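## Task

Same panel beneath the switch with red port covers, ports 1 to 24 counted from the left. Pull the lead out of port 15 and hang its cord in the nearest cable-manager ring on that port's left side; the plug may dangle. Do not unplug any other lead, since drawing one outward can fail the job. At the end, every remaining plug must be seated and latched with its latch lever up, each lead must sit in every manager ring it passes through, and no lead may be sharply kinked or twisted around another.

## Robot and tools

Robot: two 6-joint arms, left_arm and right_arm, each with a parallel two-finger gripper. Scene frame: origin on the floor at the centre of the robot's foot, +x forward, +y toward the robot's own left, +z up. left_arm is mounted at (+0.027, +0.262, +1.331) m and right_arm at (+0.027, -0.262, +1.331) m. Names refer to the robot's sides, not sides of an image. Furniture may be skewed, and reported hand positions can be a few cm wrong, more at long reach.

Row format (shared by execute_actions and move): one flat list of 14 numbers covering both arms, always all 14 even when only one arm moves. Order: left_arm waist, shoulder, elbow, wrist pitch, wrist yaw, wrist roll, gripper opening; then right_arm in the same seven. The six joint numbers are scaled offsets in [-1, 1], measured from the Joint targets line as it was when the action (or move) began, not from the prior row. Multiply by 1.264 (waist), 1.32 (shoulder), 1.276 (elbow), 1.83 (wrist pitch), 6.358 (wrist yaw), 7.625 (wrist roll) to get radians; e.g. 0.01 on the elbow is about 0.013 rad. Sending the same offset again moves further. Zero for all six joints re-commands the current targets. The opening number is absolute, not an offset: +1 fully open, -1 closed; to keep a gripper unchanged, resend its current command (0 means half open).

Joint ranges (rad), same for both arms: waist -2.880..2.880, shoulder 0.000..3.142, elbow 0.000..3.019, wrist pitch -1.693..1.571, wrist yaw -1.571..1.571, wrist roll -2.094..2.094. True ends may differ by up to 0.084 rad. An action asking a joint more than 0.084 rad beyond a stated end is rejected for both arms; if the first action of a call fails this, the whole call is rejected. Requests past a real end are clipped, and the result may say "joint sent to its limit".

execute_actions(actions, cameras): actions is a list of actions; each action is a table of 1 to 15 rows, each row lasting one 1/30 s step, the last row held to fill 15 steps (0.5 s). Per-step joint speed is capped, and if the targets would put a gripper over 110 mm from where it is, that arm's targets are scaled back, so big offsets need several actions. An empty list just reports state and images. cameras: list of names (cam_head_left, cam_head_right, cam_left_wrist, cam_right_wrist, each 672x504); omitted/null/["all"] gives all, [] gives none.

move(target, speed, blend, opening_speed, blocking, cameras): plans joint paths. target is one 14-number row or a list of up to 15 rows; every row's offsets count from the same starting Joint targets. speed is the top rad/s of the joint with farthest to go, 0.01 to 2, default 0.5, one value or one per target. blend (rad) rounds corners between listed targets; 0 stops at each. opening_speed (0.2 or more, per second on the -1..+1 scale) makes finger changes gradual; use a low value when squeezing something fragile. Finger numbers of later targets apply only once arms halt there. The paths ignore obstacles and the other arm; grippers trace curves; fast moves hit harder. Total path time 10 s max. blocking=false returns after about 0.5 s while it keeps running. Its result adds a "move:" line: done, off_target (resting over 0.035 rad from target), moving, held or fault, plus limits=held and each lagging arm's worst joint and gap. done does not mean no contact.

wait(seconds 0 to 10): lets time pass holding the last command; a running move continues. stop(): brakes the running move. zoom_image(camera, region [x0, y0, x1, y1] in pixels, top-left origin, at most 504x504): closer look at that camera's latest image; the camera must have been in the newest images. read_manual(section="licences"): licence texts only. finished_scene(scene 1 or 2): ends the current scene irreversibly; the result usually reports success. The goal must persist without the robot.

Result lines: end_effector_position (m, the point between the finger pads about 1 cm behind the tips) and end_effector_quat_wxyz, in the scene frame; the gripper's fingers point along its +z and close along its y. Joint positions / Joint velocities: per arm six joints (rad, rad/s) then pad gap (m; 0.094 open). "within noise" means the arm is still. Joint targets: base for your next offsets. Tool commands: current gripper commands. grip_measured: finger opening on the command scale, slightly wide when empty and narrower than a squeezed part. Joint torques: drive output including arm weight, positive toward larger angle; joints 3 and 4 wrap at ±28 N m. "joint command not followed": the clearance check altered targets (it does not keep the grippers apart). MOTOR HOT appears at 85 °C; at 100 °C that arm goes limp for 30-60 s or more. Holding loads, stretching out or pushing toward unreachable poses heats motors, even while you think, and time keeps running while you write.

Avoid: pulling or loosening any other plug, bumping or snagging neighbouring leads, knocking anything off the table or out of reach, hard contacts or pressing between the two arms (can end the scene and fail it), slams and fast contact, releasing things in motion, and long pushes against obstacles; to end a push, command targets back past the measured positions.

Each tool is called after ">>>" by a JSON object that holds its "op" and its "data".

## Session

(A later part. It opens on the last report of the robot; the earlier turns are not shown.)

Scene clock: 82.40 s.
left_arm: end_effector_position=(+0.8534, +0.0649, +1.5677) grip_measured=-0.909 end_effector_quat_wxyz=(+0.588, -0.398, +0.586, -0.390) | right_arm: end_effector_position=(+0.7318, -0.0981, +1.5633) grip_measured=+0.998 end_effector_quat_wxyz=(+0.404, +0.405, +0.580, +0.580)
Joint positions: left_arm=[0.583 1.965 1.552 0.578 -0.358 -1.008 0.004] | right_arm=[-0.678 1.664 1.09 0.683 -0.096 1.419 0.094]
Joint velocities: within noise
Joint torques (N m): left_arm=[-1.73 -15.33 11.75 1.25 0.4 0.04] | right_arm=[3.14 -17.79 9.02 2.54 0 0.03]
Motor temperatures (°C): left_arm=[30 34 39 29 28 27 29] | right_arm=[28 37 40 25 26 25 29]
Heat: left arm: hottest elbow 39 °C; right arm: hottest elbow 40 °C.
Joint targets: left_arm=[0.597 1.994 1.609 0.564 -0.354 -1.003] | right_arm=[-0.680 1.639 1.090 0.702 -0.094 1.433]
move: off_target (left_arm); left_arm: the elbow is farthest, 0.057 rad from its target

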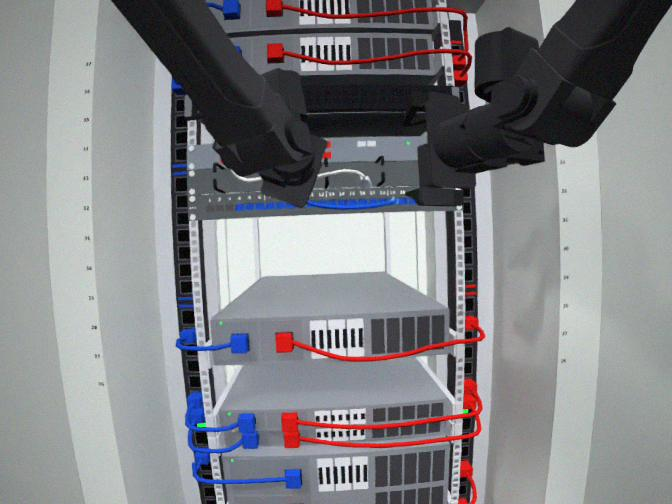

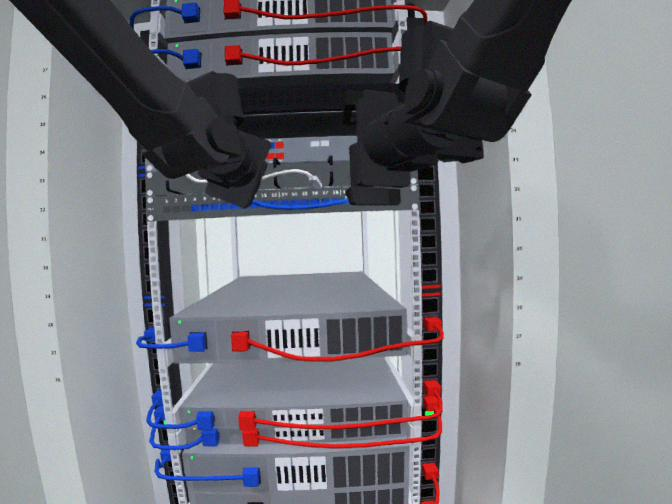

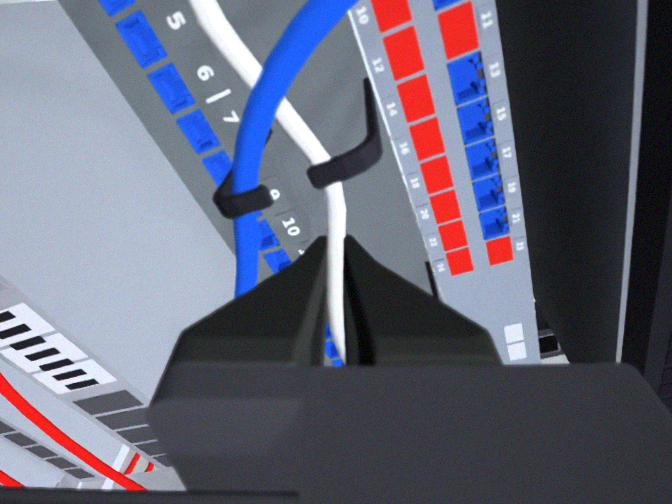

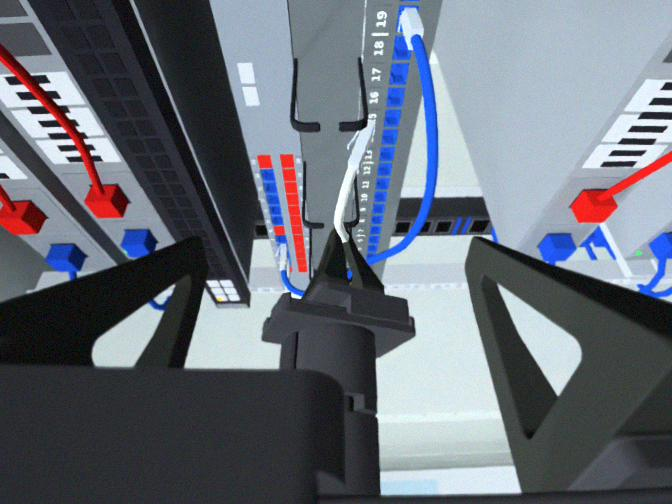

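>>> {"op": "move", "data": {"target": [0,0,0.0086,0,0,0,-0.94,0,0,0,0,0,0,1], "speed": 0.08, "cameras": ["cam_head_right","cam_head_left"]}}

>>> {"op": "zoom_image", "data": {"camera": "cam_head_right", "region": [220, 120, 340, 210]}}

Scene clock: 83.70 s.
left_arm: end_effector_position=(+0.8556, +0.0649, +1.5725) grip_measured=-0.909 end_effector_quat_wxyz=(+0.590, -0.397, +0.584, -0.392) | right_arm: end_effector_position=(+0.7318, -0.0981, +1.5633) grip_measured=+0.998 end_effector_quat_wxyz=(+0.404, +0.405, +0.580, +0.580)
Joint positions: left_arm=[0.583 1.966 1.563 0.577 -0.357 -1.008 0.004] | right_arm=[-0.678 1.664 1.09 0.683 -0.096 1.419 0.094]
Joint velocities: within noise
Joint torques (N m): left_arm=[-2.67 -15.5 11.66 1.32 0.44 0.01] | right_arm=[3.37 -18.02 9.01 2.59 -0.02 0.04]
Motor temperatures (°C): left_arm=[30 34 39 29 28 27 29] | right_arm=[28 37 40 25 26 25 29]
Heat: left arm: hottest elbow 39 °C; right arm: hottest elbow 40 °C.
Joint targets: left_arm=[0.597 1.994 1.620 0.564 -0.354 -1.003] | right_arm=[-0.680 1.639 1.090 0.702 -0.094 1.433]
move: off_target (left_arm); left_arm: the elbow is farthest, 0.057 rad from its target
Images, in order (width x height): cam_head_left 672x504, cam_head_right 672x504.

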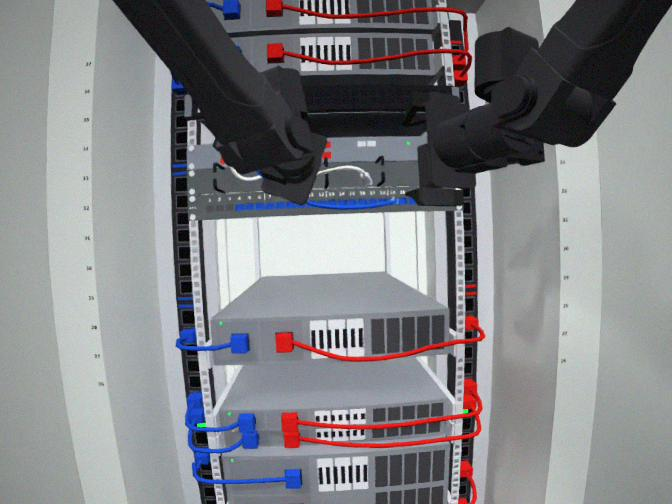

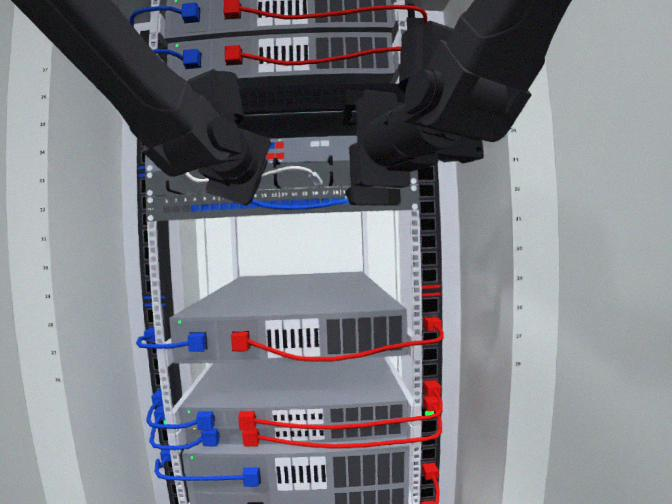

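Scaled by 4.200 from the camera's 672x504 image, which has a finer 960x720 frame.

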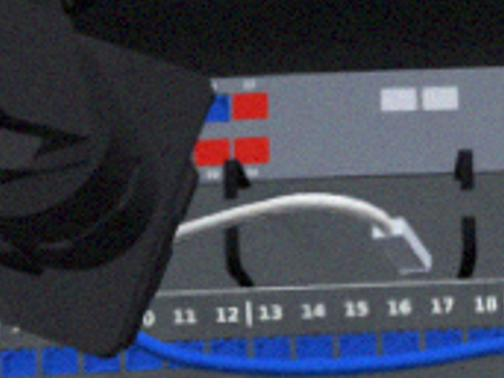

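>>> {"op": "move", "data": {"target": [0.0053,0.0205,0.0412,-0.012,0.001,0,-0.94,0,0,0,0,0,0,1], "speed": 0.08}}

>>> {"op": "zoom_image", "data": {"camera": "cam_right_wrist", "region": [250, 100, 400, 280]}}

>>> {"op": "zoom_image", "data": {"camera": "cam_head_left", "region": [290, 120, 410, 210]}}

>>> {"op": "zoom_image", "data": {"camera": "cam_head_right", "region": [220, 120, 340, 210]}}

>>> {"op": "zoom_image", "data": {"camera": "cam_left_wrist", "region": [180, 50, 400, 270]}}

Scene clock: 85.13 s.
left_arm: end_effector_position=(+0.8687, +0.0657, +1.5747) grip_measured=-0.909 end_effector_quat_wxyz=(+0.592, -0.397, +0.582, -0.392) | right_arm: end_effector_position=(+0.7318, -0.0981, +1.5633) grip_measured=+0.998 end_effector_quat_wxyz=(+0.404, +0.405, +0.580, +0.580)
Joint positions: left_arm=[0.589 1.992 1.614 0.556 -0.352 -1.008 0.004] | right_arm=[-0.678 1.664 1.09 0.683 -0.096 1.419 0.094]
Joint velocities: within noise
Joint torques (N m): left_arm=[-2.49 -14.8 11.77 1.24 0.41 0.01] | right_arm=[3.43 -17.9 9.06 2.52 -0.04 0.02]
Motor temperatures (°C): left_arm=[30 34 39 29 28 27 29] | right_arm=[28 37 40 25 26 25 29]
Heat: left arm: hottest elbow 39 °C; right arm: hottest elbow 40 °C.
Joint targets: left_arm=[0.604 2.021 1.672 0.542 -0.348 -1.003] | right_arm=[-0.680 1.639 1.090 0.702 -0.094 1.433]
move: off_target (left_arm); left_arm: the elbow is farthest, 0.059 rad from its target

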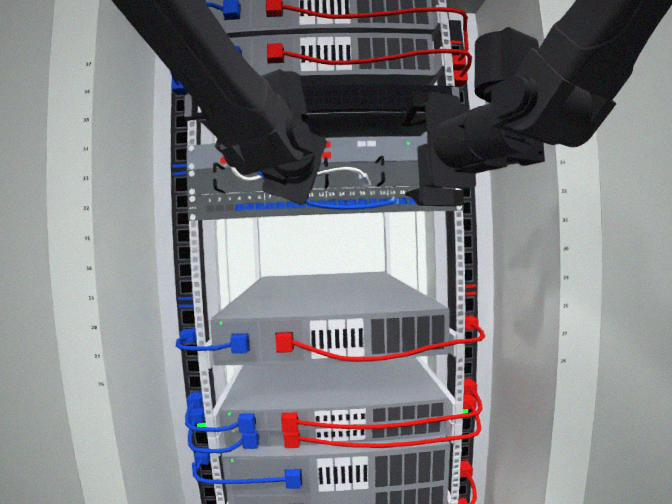

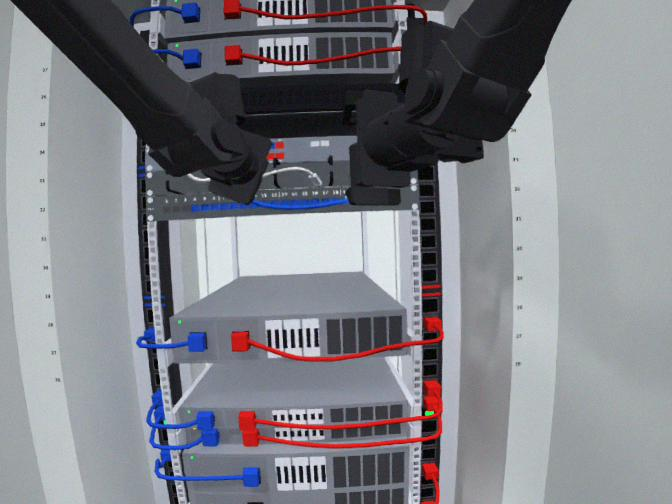

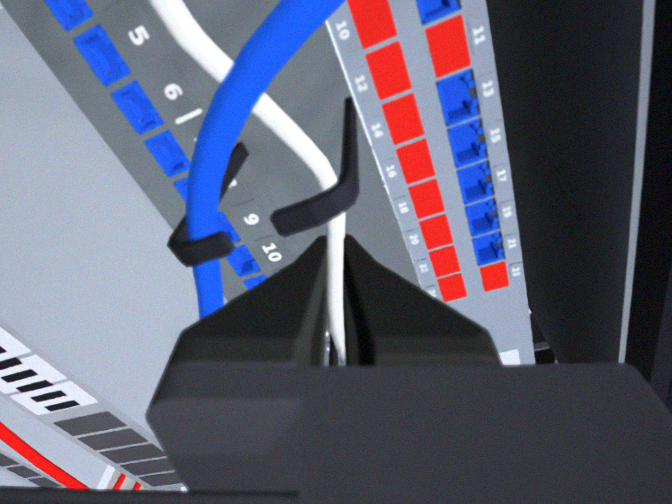

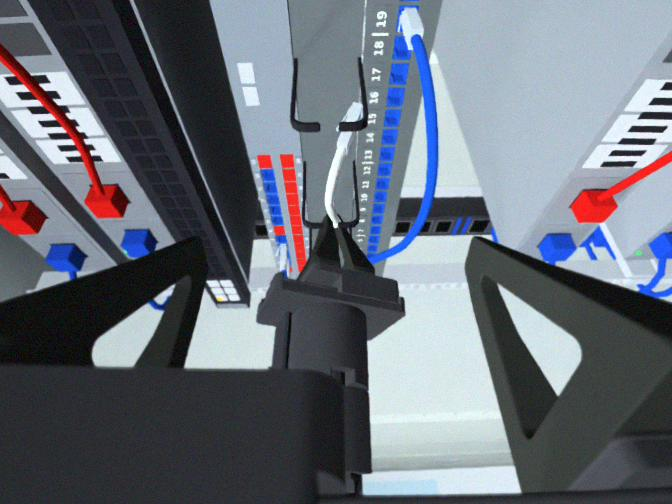

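Scaled by 2.800 from the camera's 672x504 image, which has a finer 960x720 frame.

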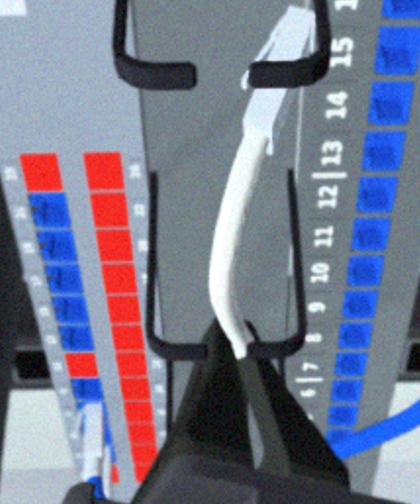

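Scaled by 4.200 from the camera's 672x504 image, which has a finer 960x720 frame.

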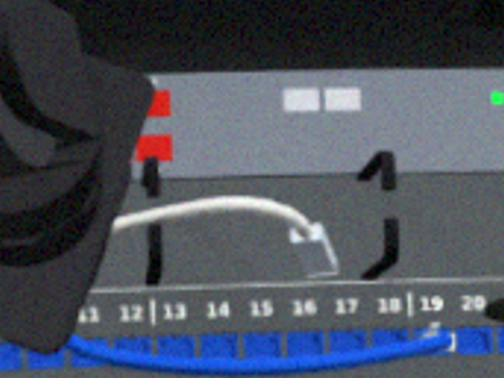

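Scaled by 4.200 from the camera's 672x504 image, which has a finer 960x720 frame.

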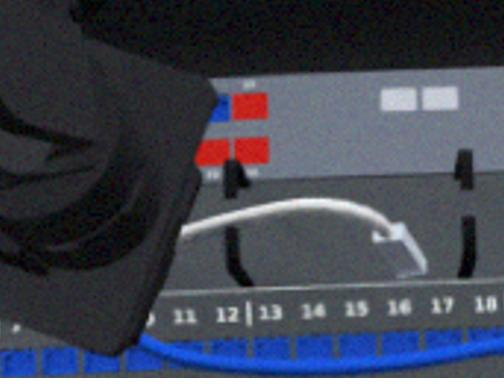

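Scaled by 2.291 from the camera's 672x504 image, which has a finer 960x720 frame.

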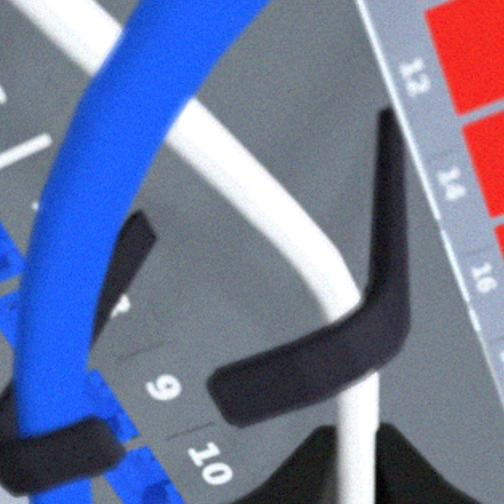

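>>> {"op": "move", "data": {"target": [0.0055,0.0223,0.0404,-0.0128,0.001,0,-0.94,0,0,0,0,0,0,1], "speed": 0.08}}

>>> {"op": "zoom_image", "data": {"camera": "cam_right_wrist", "region": [250, 100, 400, 280]}}

>>> {"op": "zoom_image", "data": {"camera": "cam_head_left", "region": [290, 120, 410, 210]}}

>>> {"op": "zoom_image", "data": {"camera": "cam_head_right", "region": [220, 120, 340, 210]}}

>>> {"op": "zoom_image", "data": {"camera": "cam_left_wrist", "region": [180, 50, 400, 270]}}

Scene clock: 86.90 s.
left_arm: end_effector_position=(+0.8820, +0.0673, +1.5748) grip_measured=-0.909 end_effector_quat_wxyz=(+0.593, -0.398, +0.581, -0.391) | right_arm: end_effector_position=(+0.7318, -0.0981, +1.5633) grip_measured=+0.998 end_effector_quat_wxyz=(+0.404, +0.405, +0.580, +0.580)
Joint positions: left_arm=[0.597 2.02 1.665 0.533 -0.347 -1.008 0.004] | right_arm=[-0.678 1.664 1.09 0.683 -0.096 1.419 0.094]
Joint velocities: within noise
Joint torques (N m): left_arm=[-2.14 -15.56 12.05 1.47 0.49 0.02] | right_arm=[3.08 -17.67 9.13 2.58 -0.01 0.04]
Motor temperatures (°C): left_arm=[30 34 39 29 28 27 29] | right_arm=[28 37 40 25 26 25 29]
Heat: left arm: hottest elbow 39 °C; right arm: hottest elbow 40 °C.
Joint targets: left_arm=[0.610 2.051 1.724 0.519 -0.341 -1.003] | right_arm=[-0.680 1.639 1.090 0.702 -0.094 1.433]
move: off_target (left_arm); left_arm: the elbow is farthest, 0.058 rad from its target

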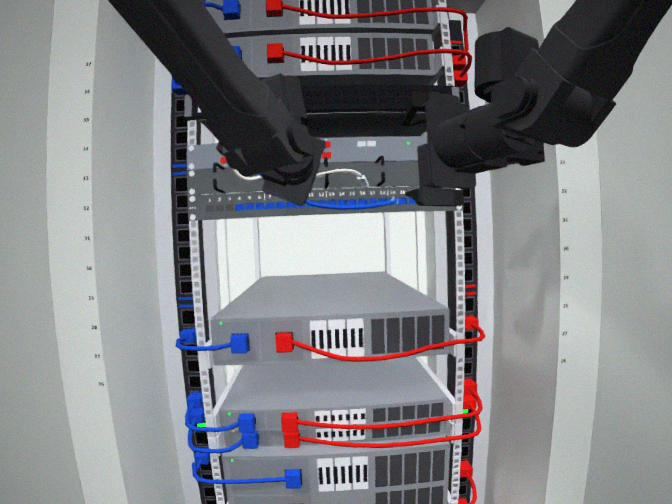

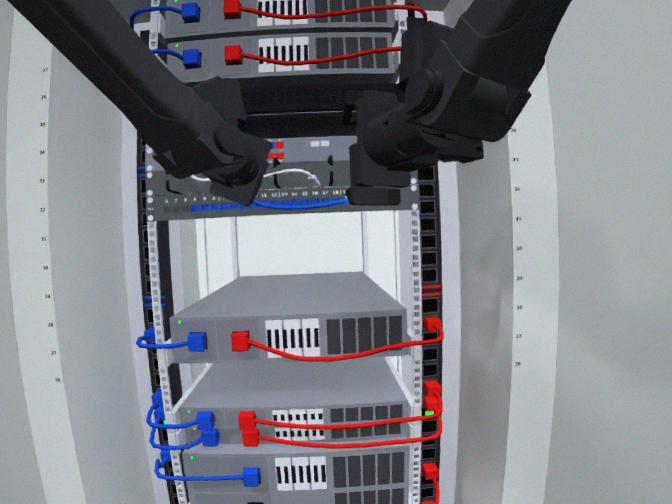

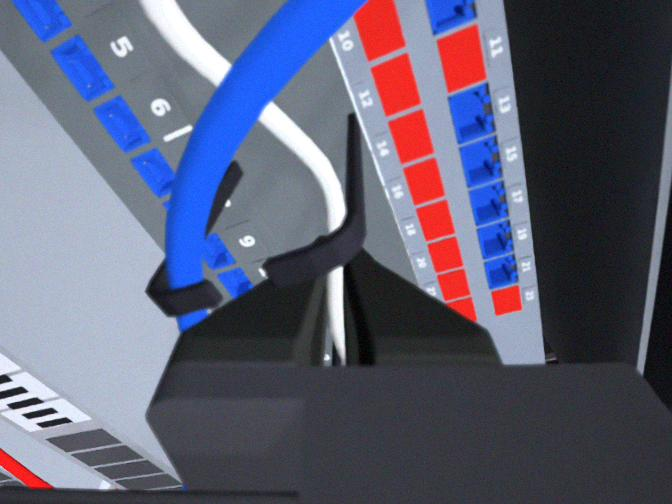

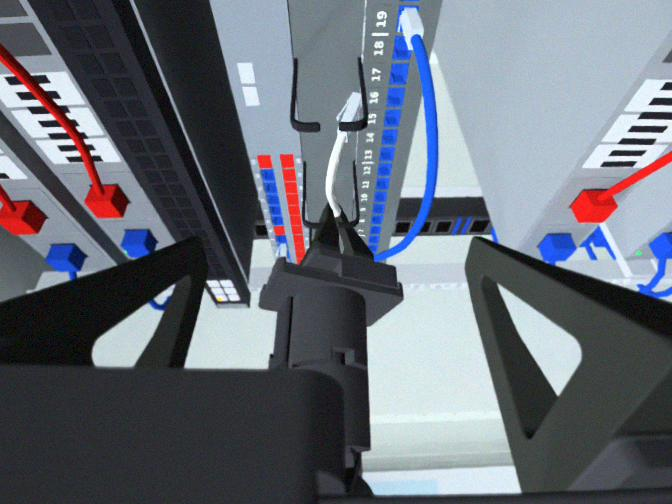

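Scaled by 2.800 from the camera's 672x504 image, which has a finer 960x720 frame.

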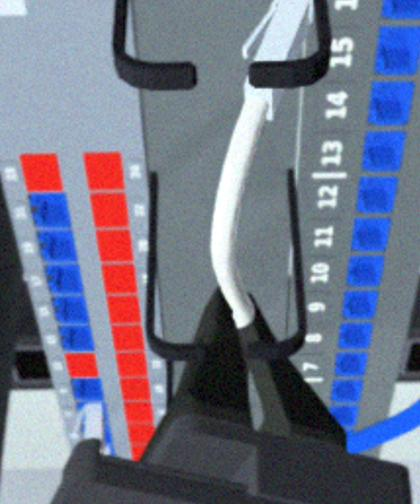

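Scaled by 4.200 from the camera's 672x504 image, which has a finer 960x720 frame.

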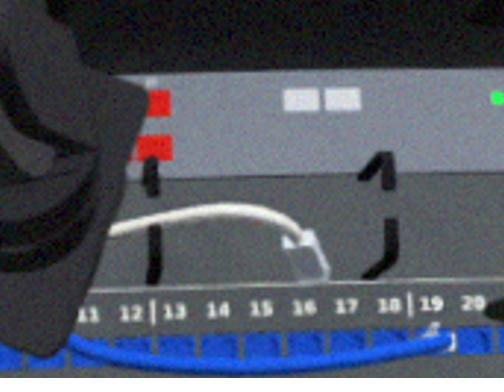

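Scaled by 4.200 from the camera's 672x504 image, which has a finer 960x720 frame.

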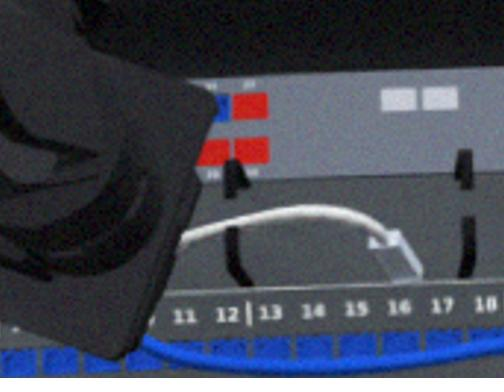

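Scaled by 2.291 from the camera's 672x504 image, which has a finer 960x720 frame.

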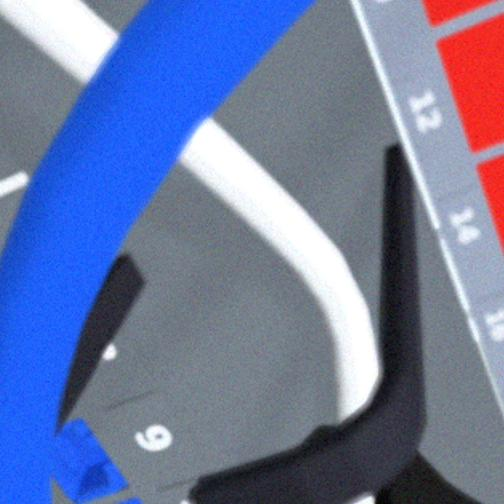

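>>> {"op": "move", "data": {"target": [0,0.0106,0,0,0,0,-0.94,0,0,0,0,0,0,1], "speed": 0.08}}

>>> {"op": "zoom_image", "data": {"camera": "cam_right_wrist", "region": [250, 100, 400, 280]}}

>>> {"op": "zoom_image", "data": {"camera": "cam_head_right", "region": [220, 120, 340, 210]}}

>>> {"op": "zoom_image", "data": {"camera": "cam_left_wrist", "region": [180, 50, 400, 270]}}

Scene clock: 88.83 s.
left_arm: end_effector_position=(+0.8834, +0.0664, +1.5688) grip_measured=-0.909 end_effector_quat_wxyz=(+0.591, -0.398, +0.584, -0.389) | right_arm: end_effector_position=(+0.7318, -0.0981, +1.5633) grip_measured=+0.998 end_effector_quat_wxyz=(+0.404, +0.405, +0.580, +0.580)
Joint positions: left_arm=[0.598 2.029 1.668 0.533 -0.347 -1.007 0.004] | right_arm=[-0.678 1.664 1.09 0.683 -0.096 1.419 0.094]
Joint velocities: within noise
Joint torques (N m): left_arm=[-2.84 -15.62 11.69 1.43 0.53 0.02] | right_arm=[3.37 -17.85 9.01 2.55 -0.02 0.04]
Motor temperatures (°C): left_arm=[30 34 40 29 28 27 29] | right_arm=[28 37 40 25 26 25 29]
Heat: left arm: hottest elbow 40 °C; right arm: hottest elbow 40 °C.
Joint targets: left_arm=[0.610 2.064 1.724 0.518 -0.341 -1.002] | right_arm=[-0.680 1.639 1.090 0.702 -0.094 1.433]
move: off_target (left_arm); left_arm: the elbow is farthest, 0.056 rad from its target

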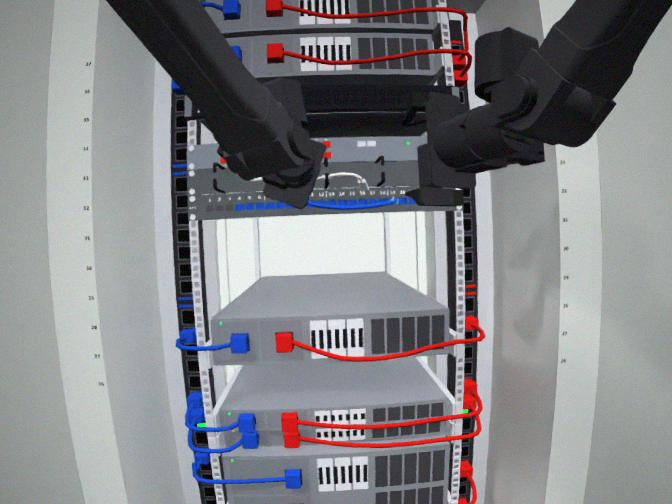

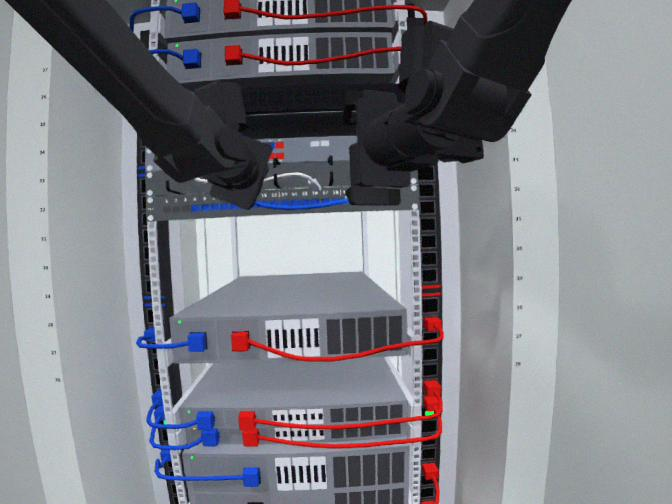

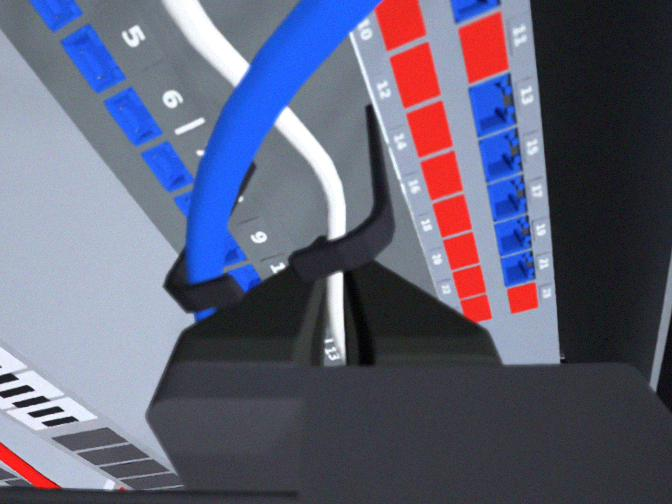

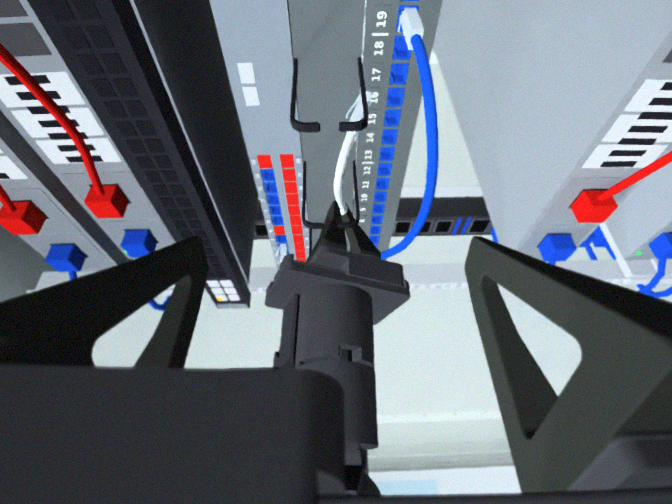

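Scaled by 2.800 from the camera's 672x504 image, which has a finer 960x720 frame.

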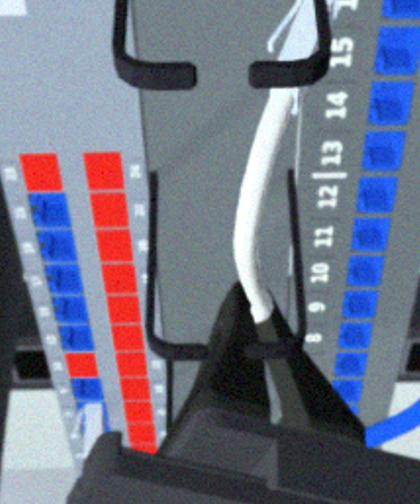

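Scaled by 4.200 from the camera's 672x504 image, which has a finer 960x720 frame.

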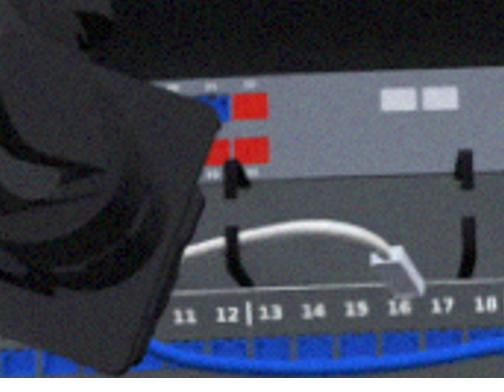

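Scaled by 2.291 from the camera's 672x504 image, which has a finer 960x720 frame.

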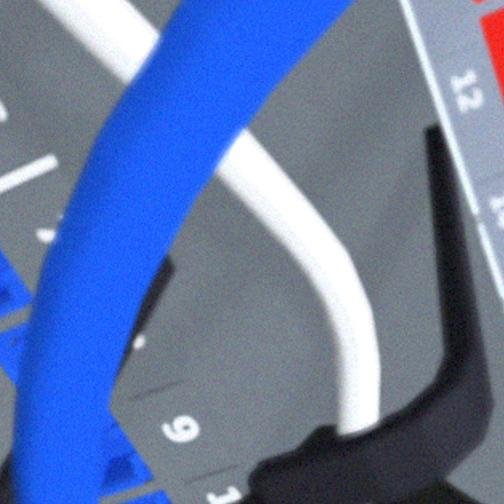

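>>> {"op": "move", "data": {"target": [0,0,0,0,0,0,-0.45,0,0,0,0,0,0,1], "speed": 0.08, "opening_speed": 0.25}}

>>> {"op": "zoom_image", "data": {"camera": "cam_right_wrist", "region": [250, 100, 400, 280]}}

>>> {"op": "zoom_image", "data": {"camera": "cam_head_right", "region": [220, 120, 340, 210]}}

>>> {"op": "zoom_image", "data": {"camera": "cam_left_wrist", "region": [180, 50, 450, 320]}}

Scene clock: 91.50 s.
left_arm: end_effector_position=(+0.8850, +0.0634, +1.5767) grip_measured=-0.454 end_effector_quat_wxyz=(+0.594, -0.393, +0.581, -0.393) | right_arm: end_effector_position=(+0.7318, -0.0981, +1.5633) grip_measured=+0.998 end_effector_quat_wxyz=(+0.404, +0.405, +0.580, +0.580)
Joint positions: left_arm=[0.595 2.029 1.681 0.533 -0.341 -1.002 0.026] | right_arm=[-0.678 1.664 1.09 0.683 -0.096 1.419 0.094]
Joint velocities: within noise
Joint torques (N m): left_arm=[-3.08 -15.44 11.04 1.35 0.21 0] | right_arm=[3.49 -17.67 9.1 2.66 -0.03 0.04]
Motor temperatures (°C): left_arm=[30 34 40 29 28 27 29] | right_arm=[28 37 40 25 26 25 29]
Heat: left arm: hottest elbow 40 °C; right arm: hottest elbow 40 °C.
Joint targets: left_arm=[0.610 2.064 1.724 0.518 -0.341 -1.002] | right_arm=[-0.680 1.639 1.090 0.702 -0.094 1.433]
move: off_target (left_arm); left_arm: the elbow is farthest, 0.043 rad from its target

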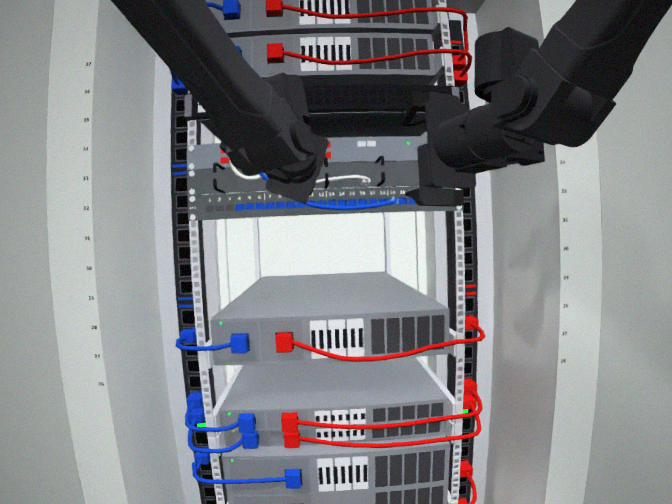

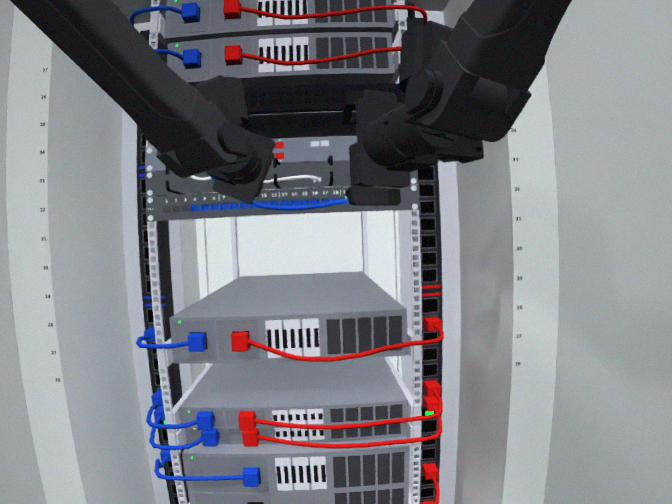

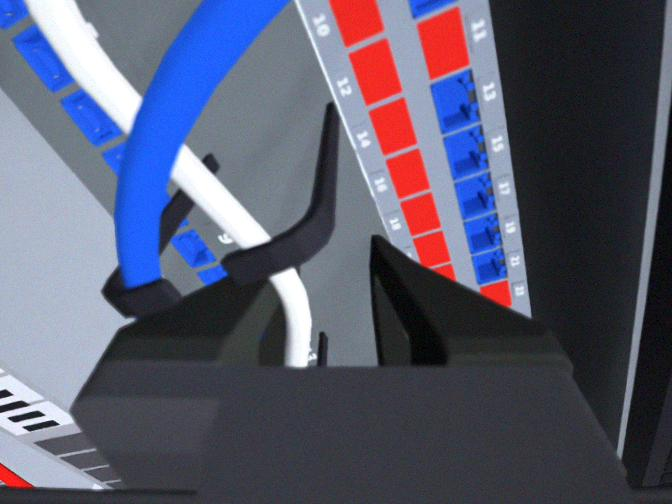

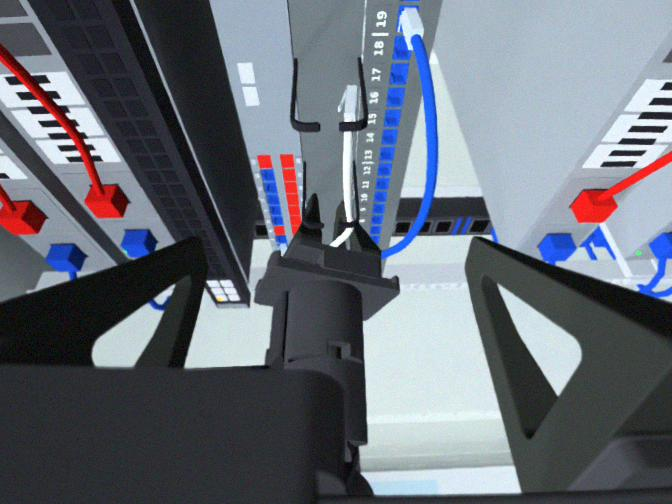

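Scaled by 2.800 from the camera's 672x504 image, which has a finer 960x720 frame.

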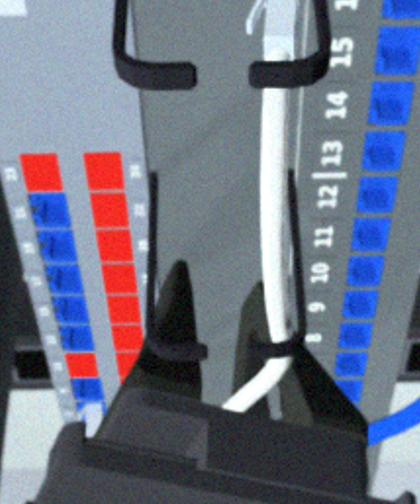

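Scaled by 4.200 from the camera's 672x504 image, which has a finer 960x720 frame.

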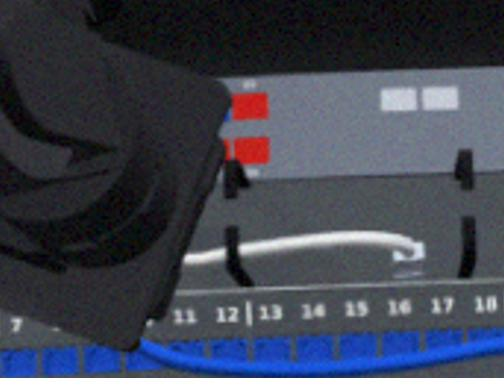

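Scaled by 1.867 from the camera's 672x504 image, which has a finer 960x720 frame.

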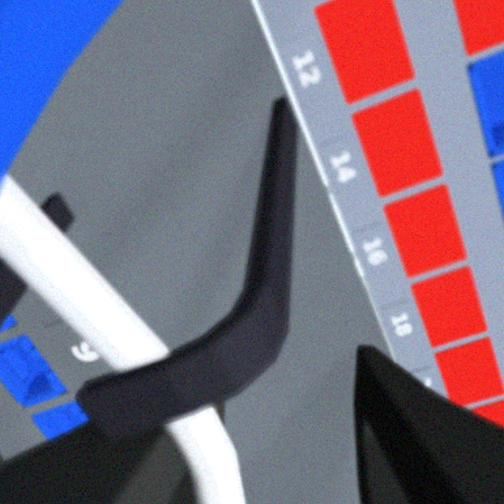

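>>> {"op": "zoom_image", "data": {"camera": "cam_right_wrist", "region": [300, 180, 380, 260]}}

>>> {"op": "zoom_image", "data": {"camera": "cam_head_right", "region": [255, 160, 305, 200]}}

Scaled by 6.300 from the camera's 672x504 image, which has a finer 960x720 frame.

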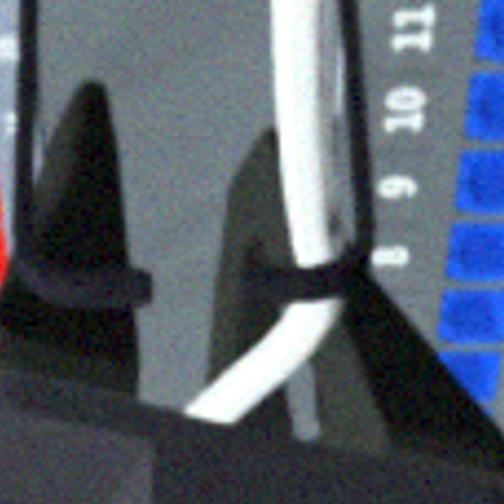

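Scaled by 10.080 from the camera's 672x504 image, which has a finer 960x720 frame.

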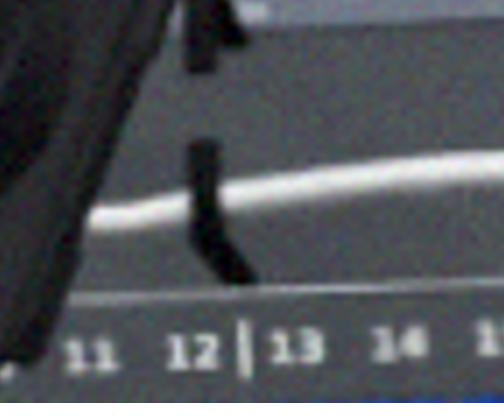

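>>> {"op": "move", "data": {"target": [[-0.0158,-0.0333,-0.04,0.0164,0,0,-0.38,0,0,0,0,0,0,1],[-0.0483,-0.1439,-0.25,0.0749,-0.0046,0,-0.38,0,0,0,0,0,0,1]], "speed": 0.12, "blend": 0.01}}

>>> {"op": "zoom_image", "data": {"camera": "cam_right_wrist", "region": [250, 100, 400, 280]}}

>>> {"op": "zoom_image", "data": {"camera": "cam_left_wrist", "region": [180, 50, 450, 320]}}

Scene clock: 96.27 s.
left_arm: end_effector_position=(+0.8146, +0.0611, +1.5682) grip_measured=-0.383 end_effector_quat_wxyz=(+0.586, -0.392, +0.591, -0.391) | right_arm: end_effector_position=(+0.7318, -0.0981, +1.5633) grip_measured=+0.998 end_effector_quat_wxyz=(+0.404, +0.405, +0.580, +0.580)
Joint positions: left_arm=[0.559 1.887 1.415 0.634 -0.367 -0.999 0.029] | right_arm=[-0.678 1.664 1.09 0.683 -0.096 1.419 0.094]
Joint velocities: within noise
Joint torques (N m): left_arm=[-3.9 -17.08 6.83 2.77 0.13 -0.04] | right_arm=[3.31 -17.73 9.09 2.63 -0.02 0.02]
Motor temperatures (°C): left_arm=[30 34 40 29 28 27 29] | right_arm=[28 37 40 25 26 25 28]
Heat: left arm: hottest elbow 40 °C; right arm: hottest elbow 40 °C.
Joint targets: left_arm=[0.549 1.875 1.405 0.656 -0.370 -1.002] | right_arm=[-0.680 1.639 1.090 0.702 -0.094 1.433]
move: done; blend cut to 0 rad at target 1

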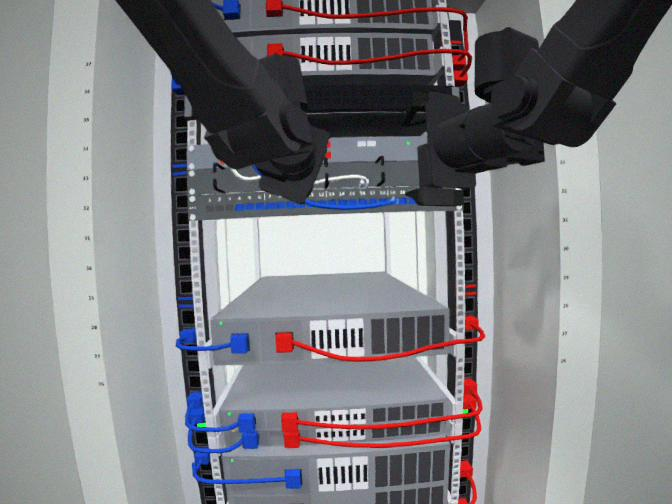

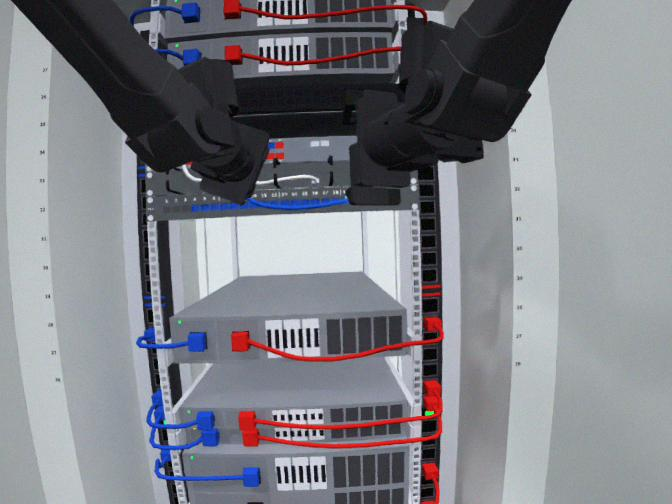

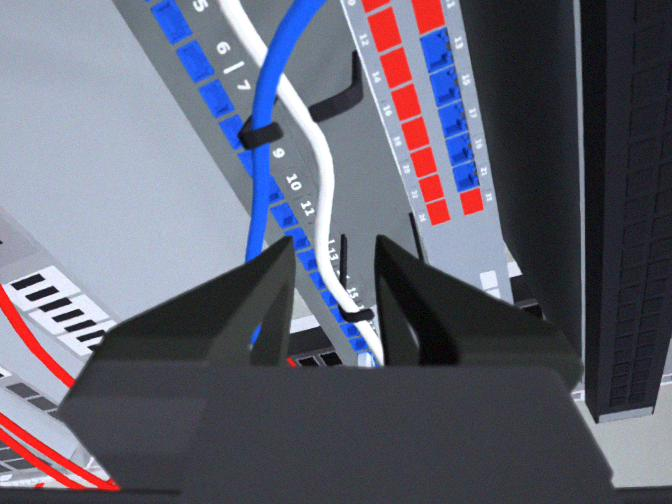

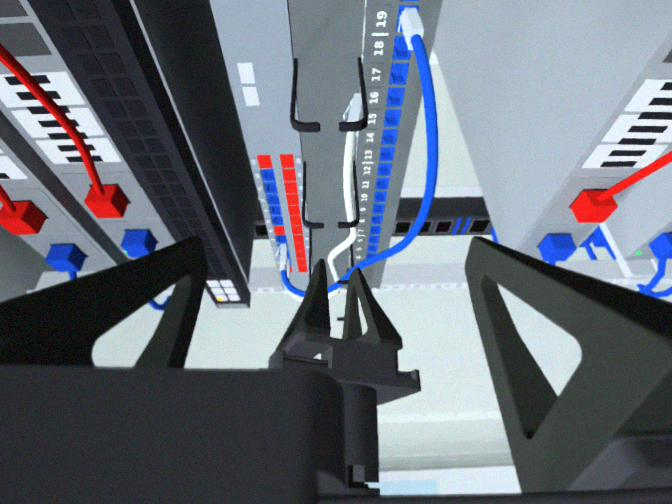

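Scaled by 2.800 from the camera's 672x504 image, which has a finer 960x720 frame.

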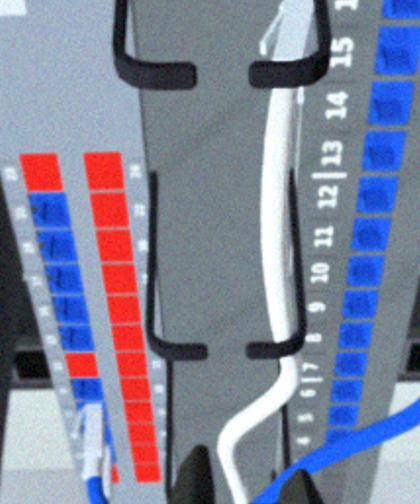

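Scaled by 1.867 from the camera's 672x504 image, which has a finer 960x720 frame.

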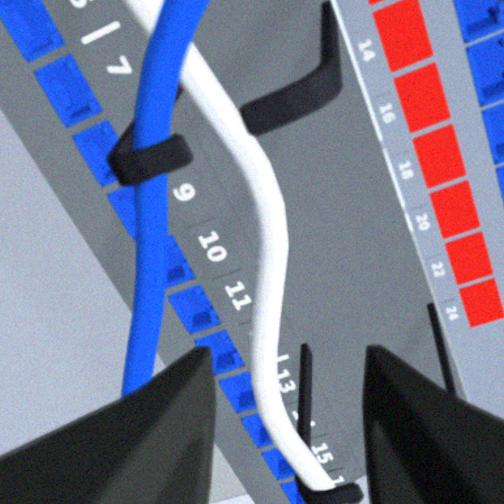

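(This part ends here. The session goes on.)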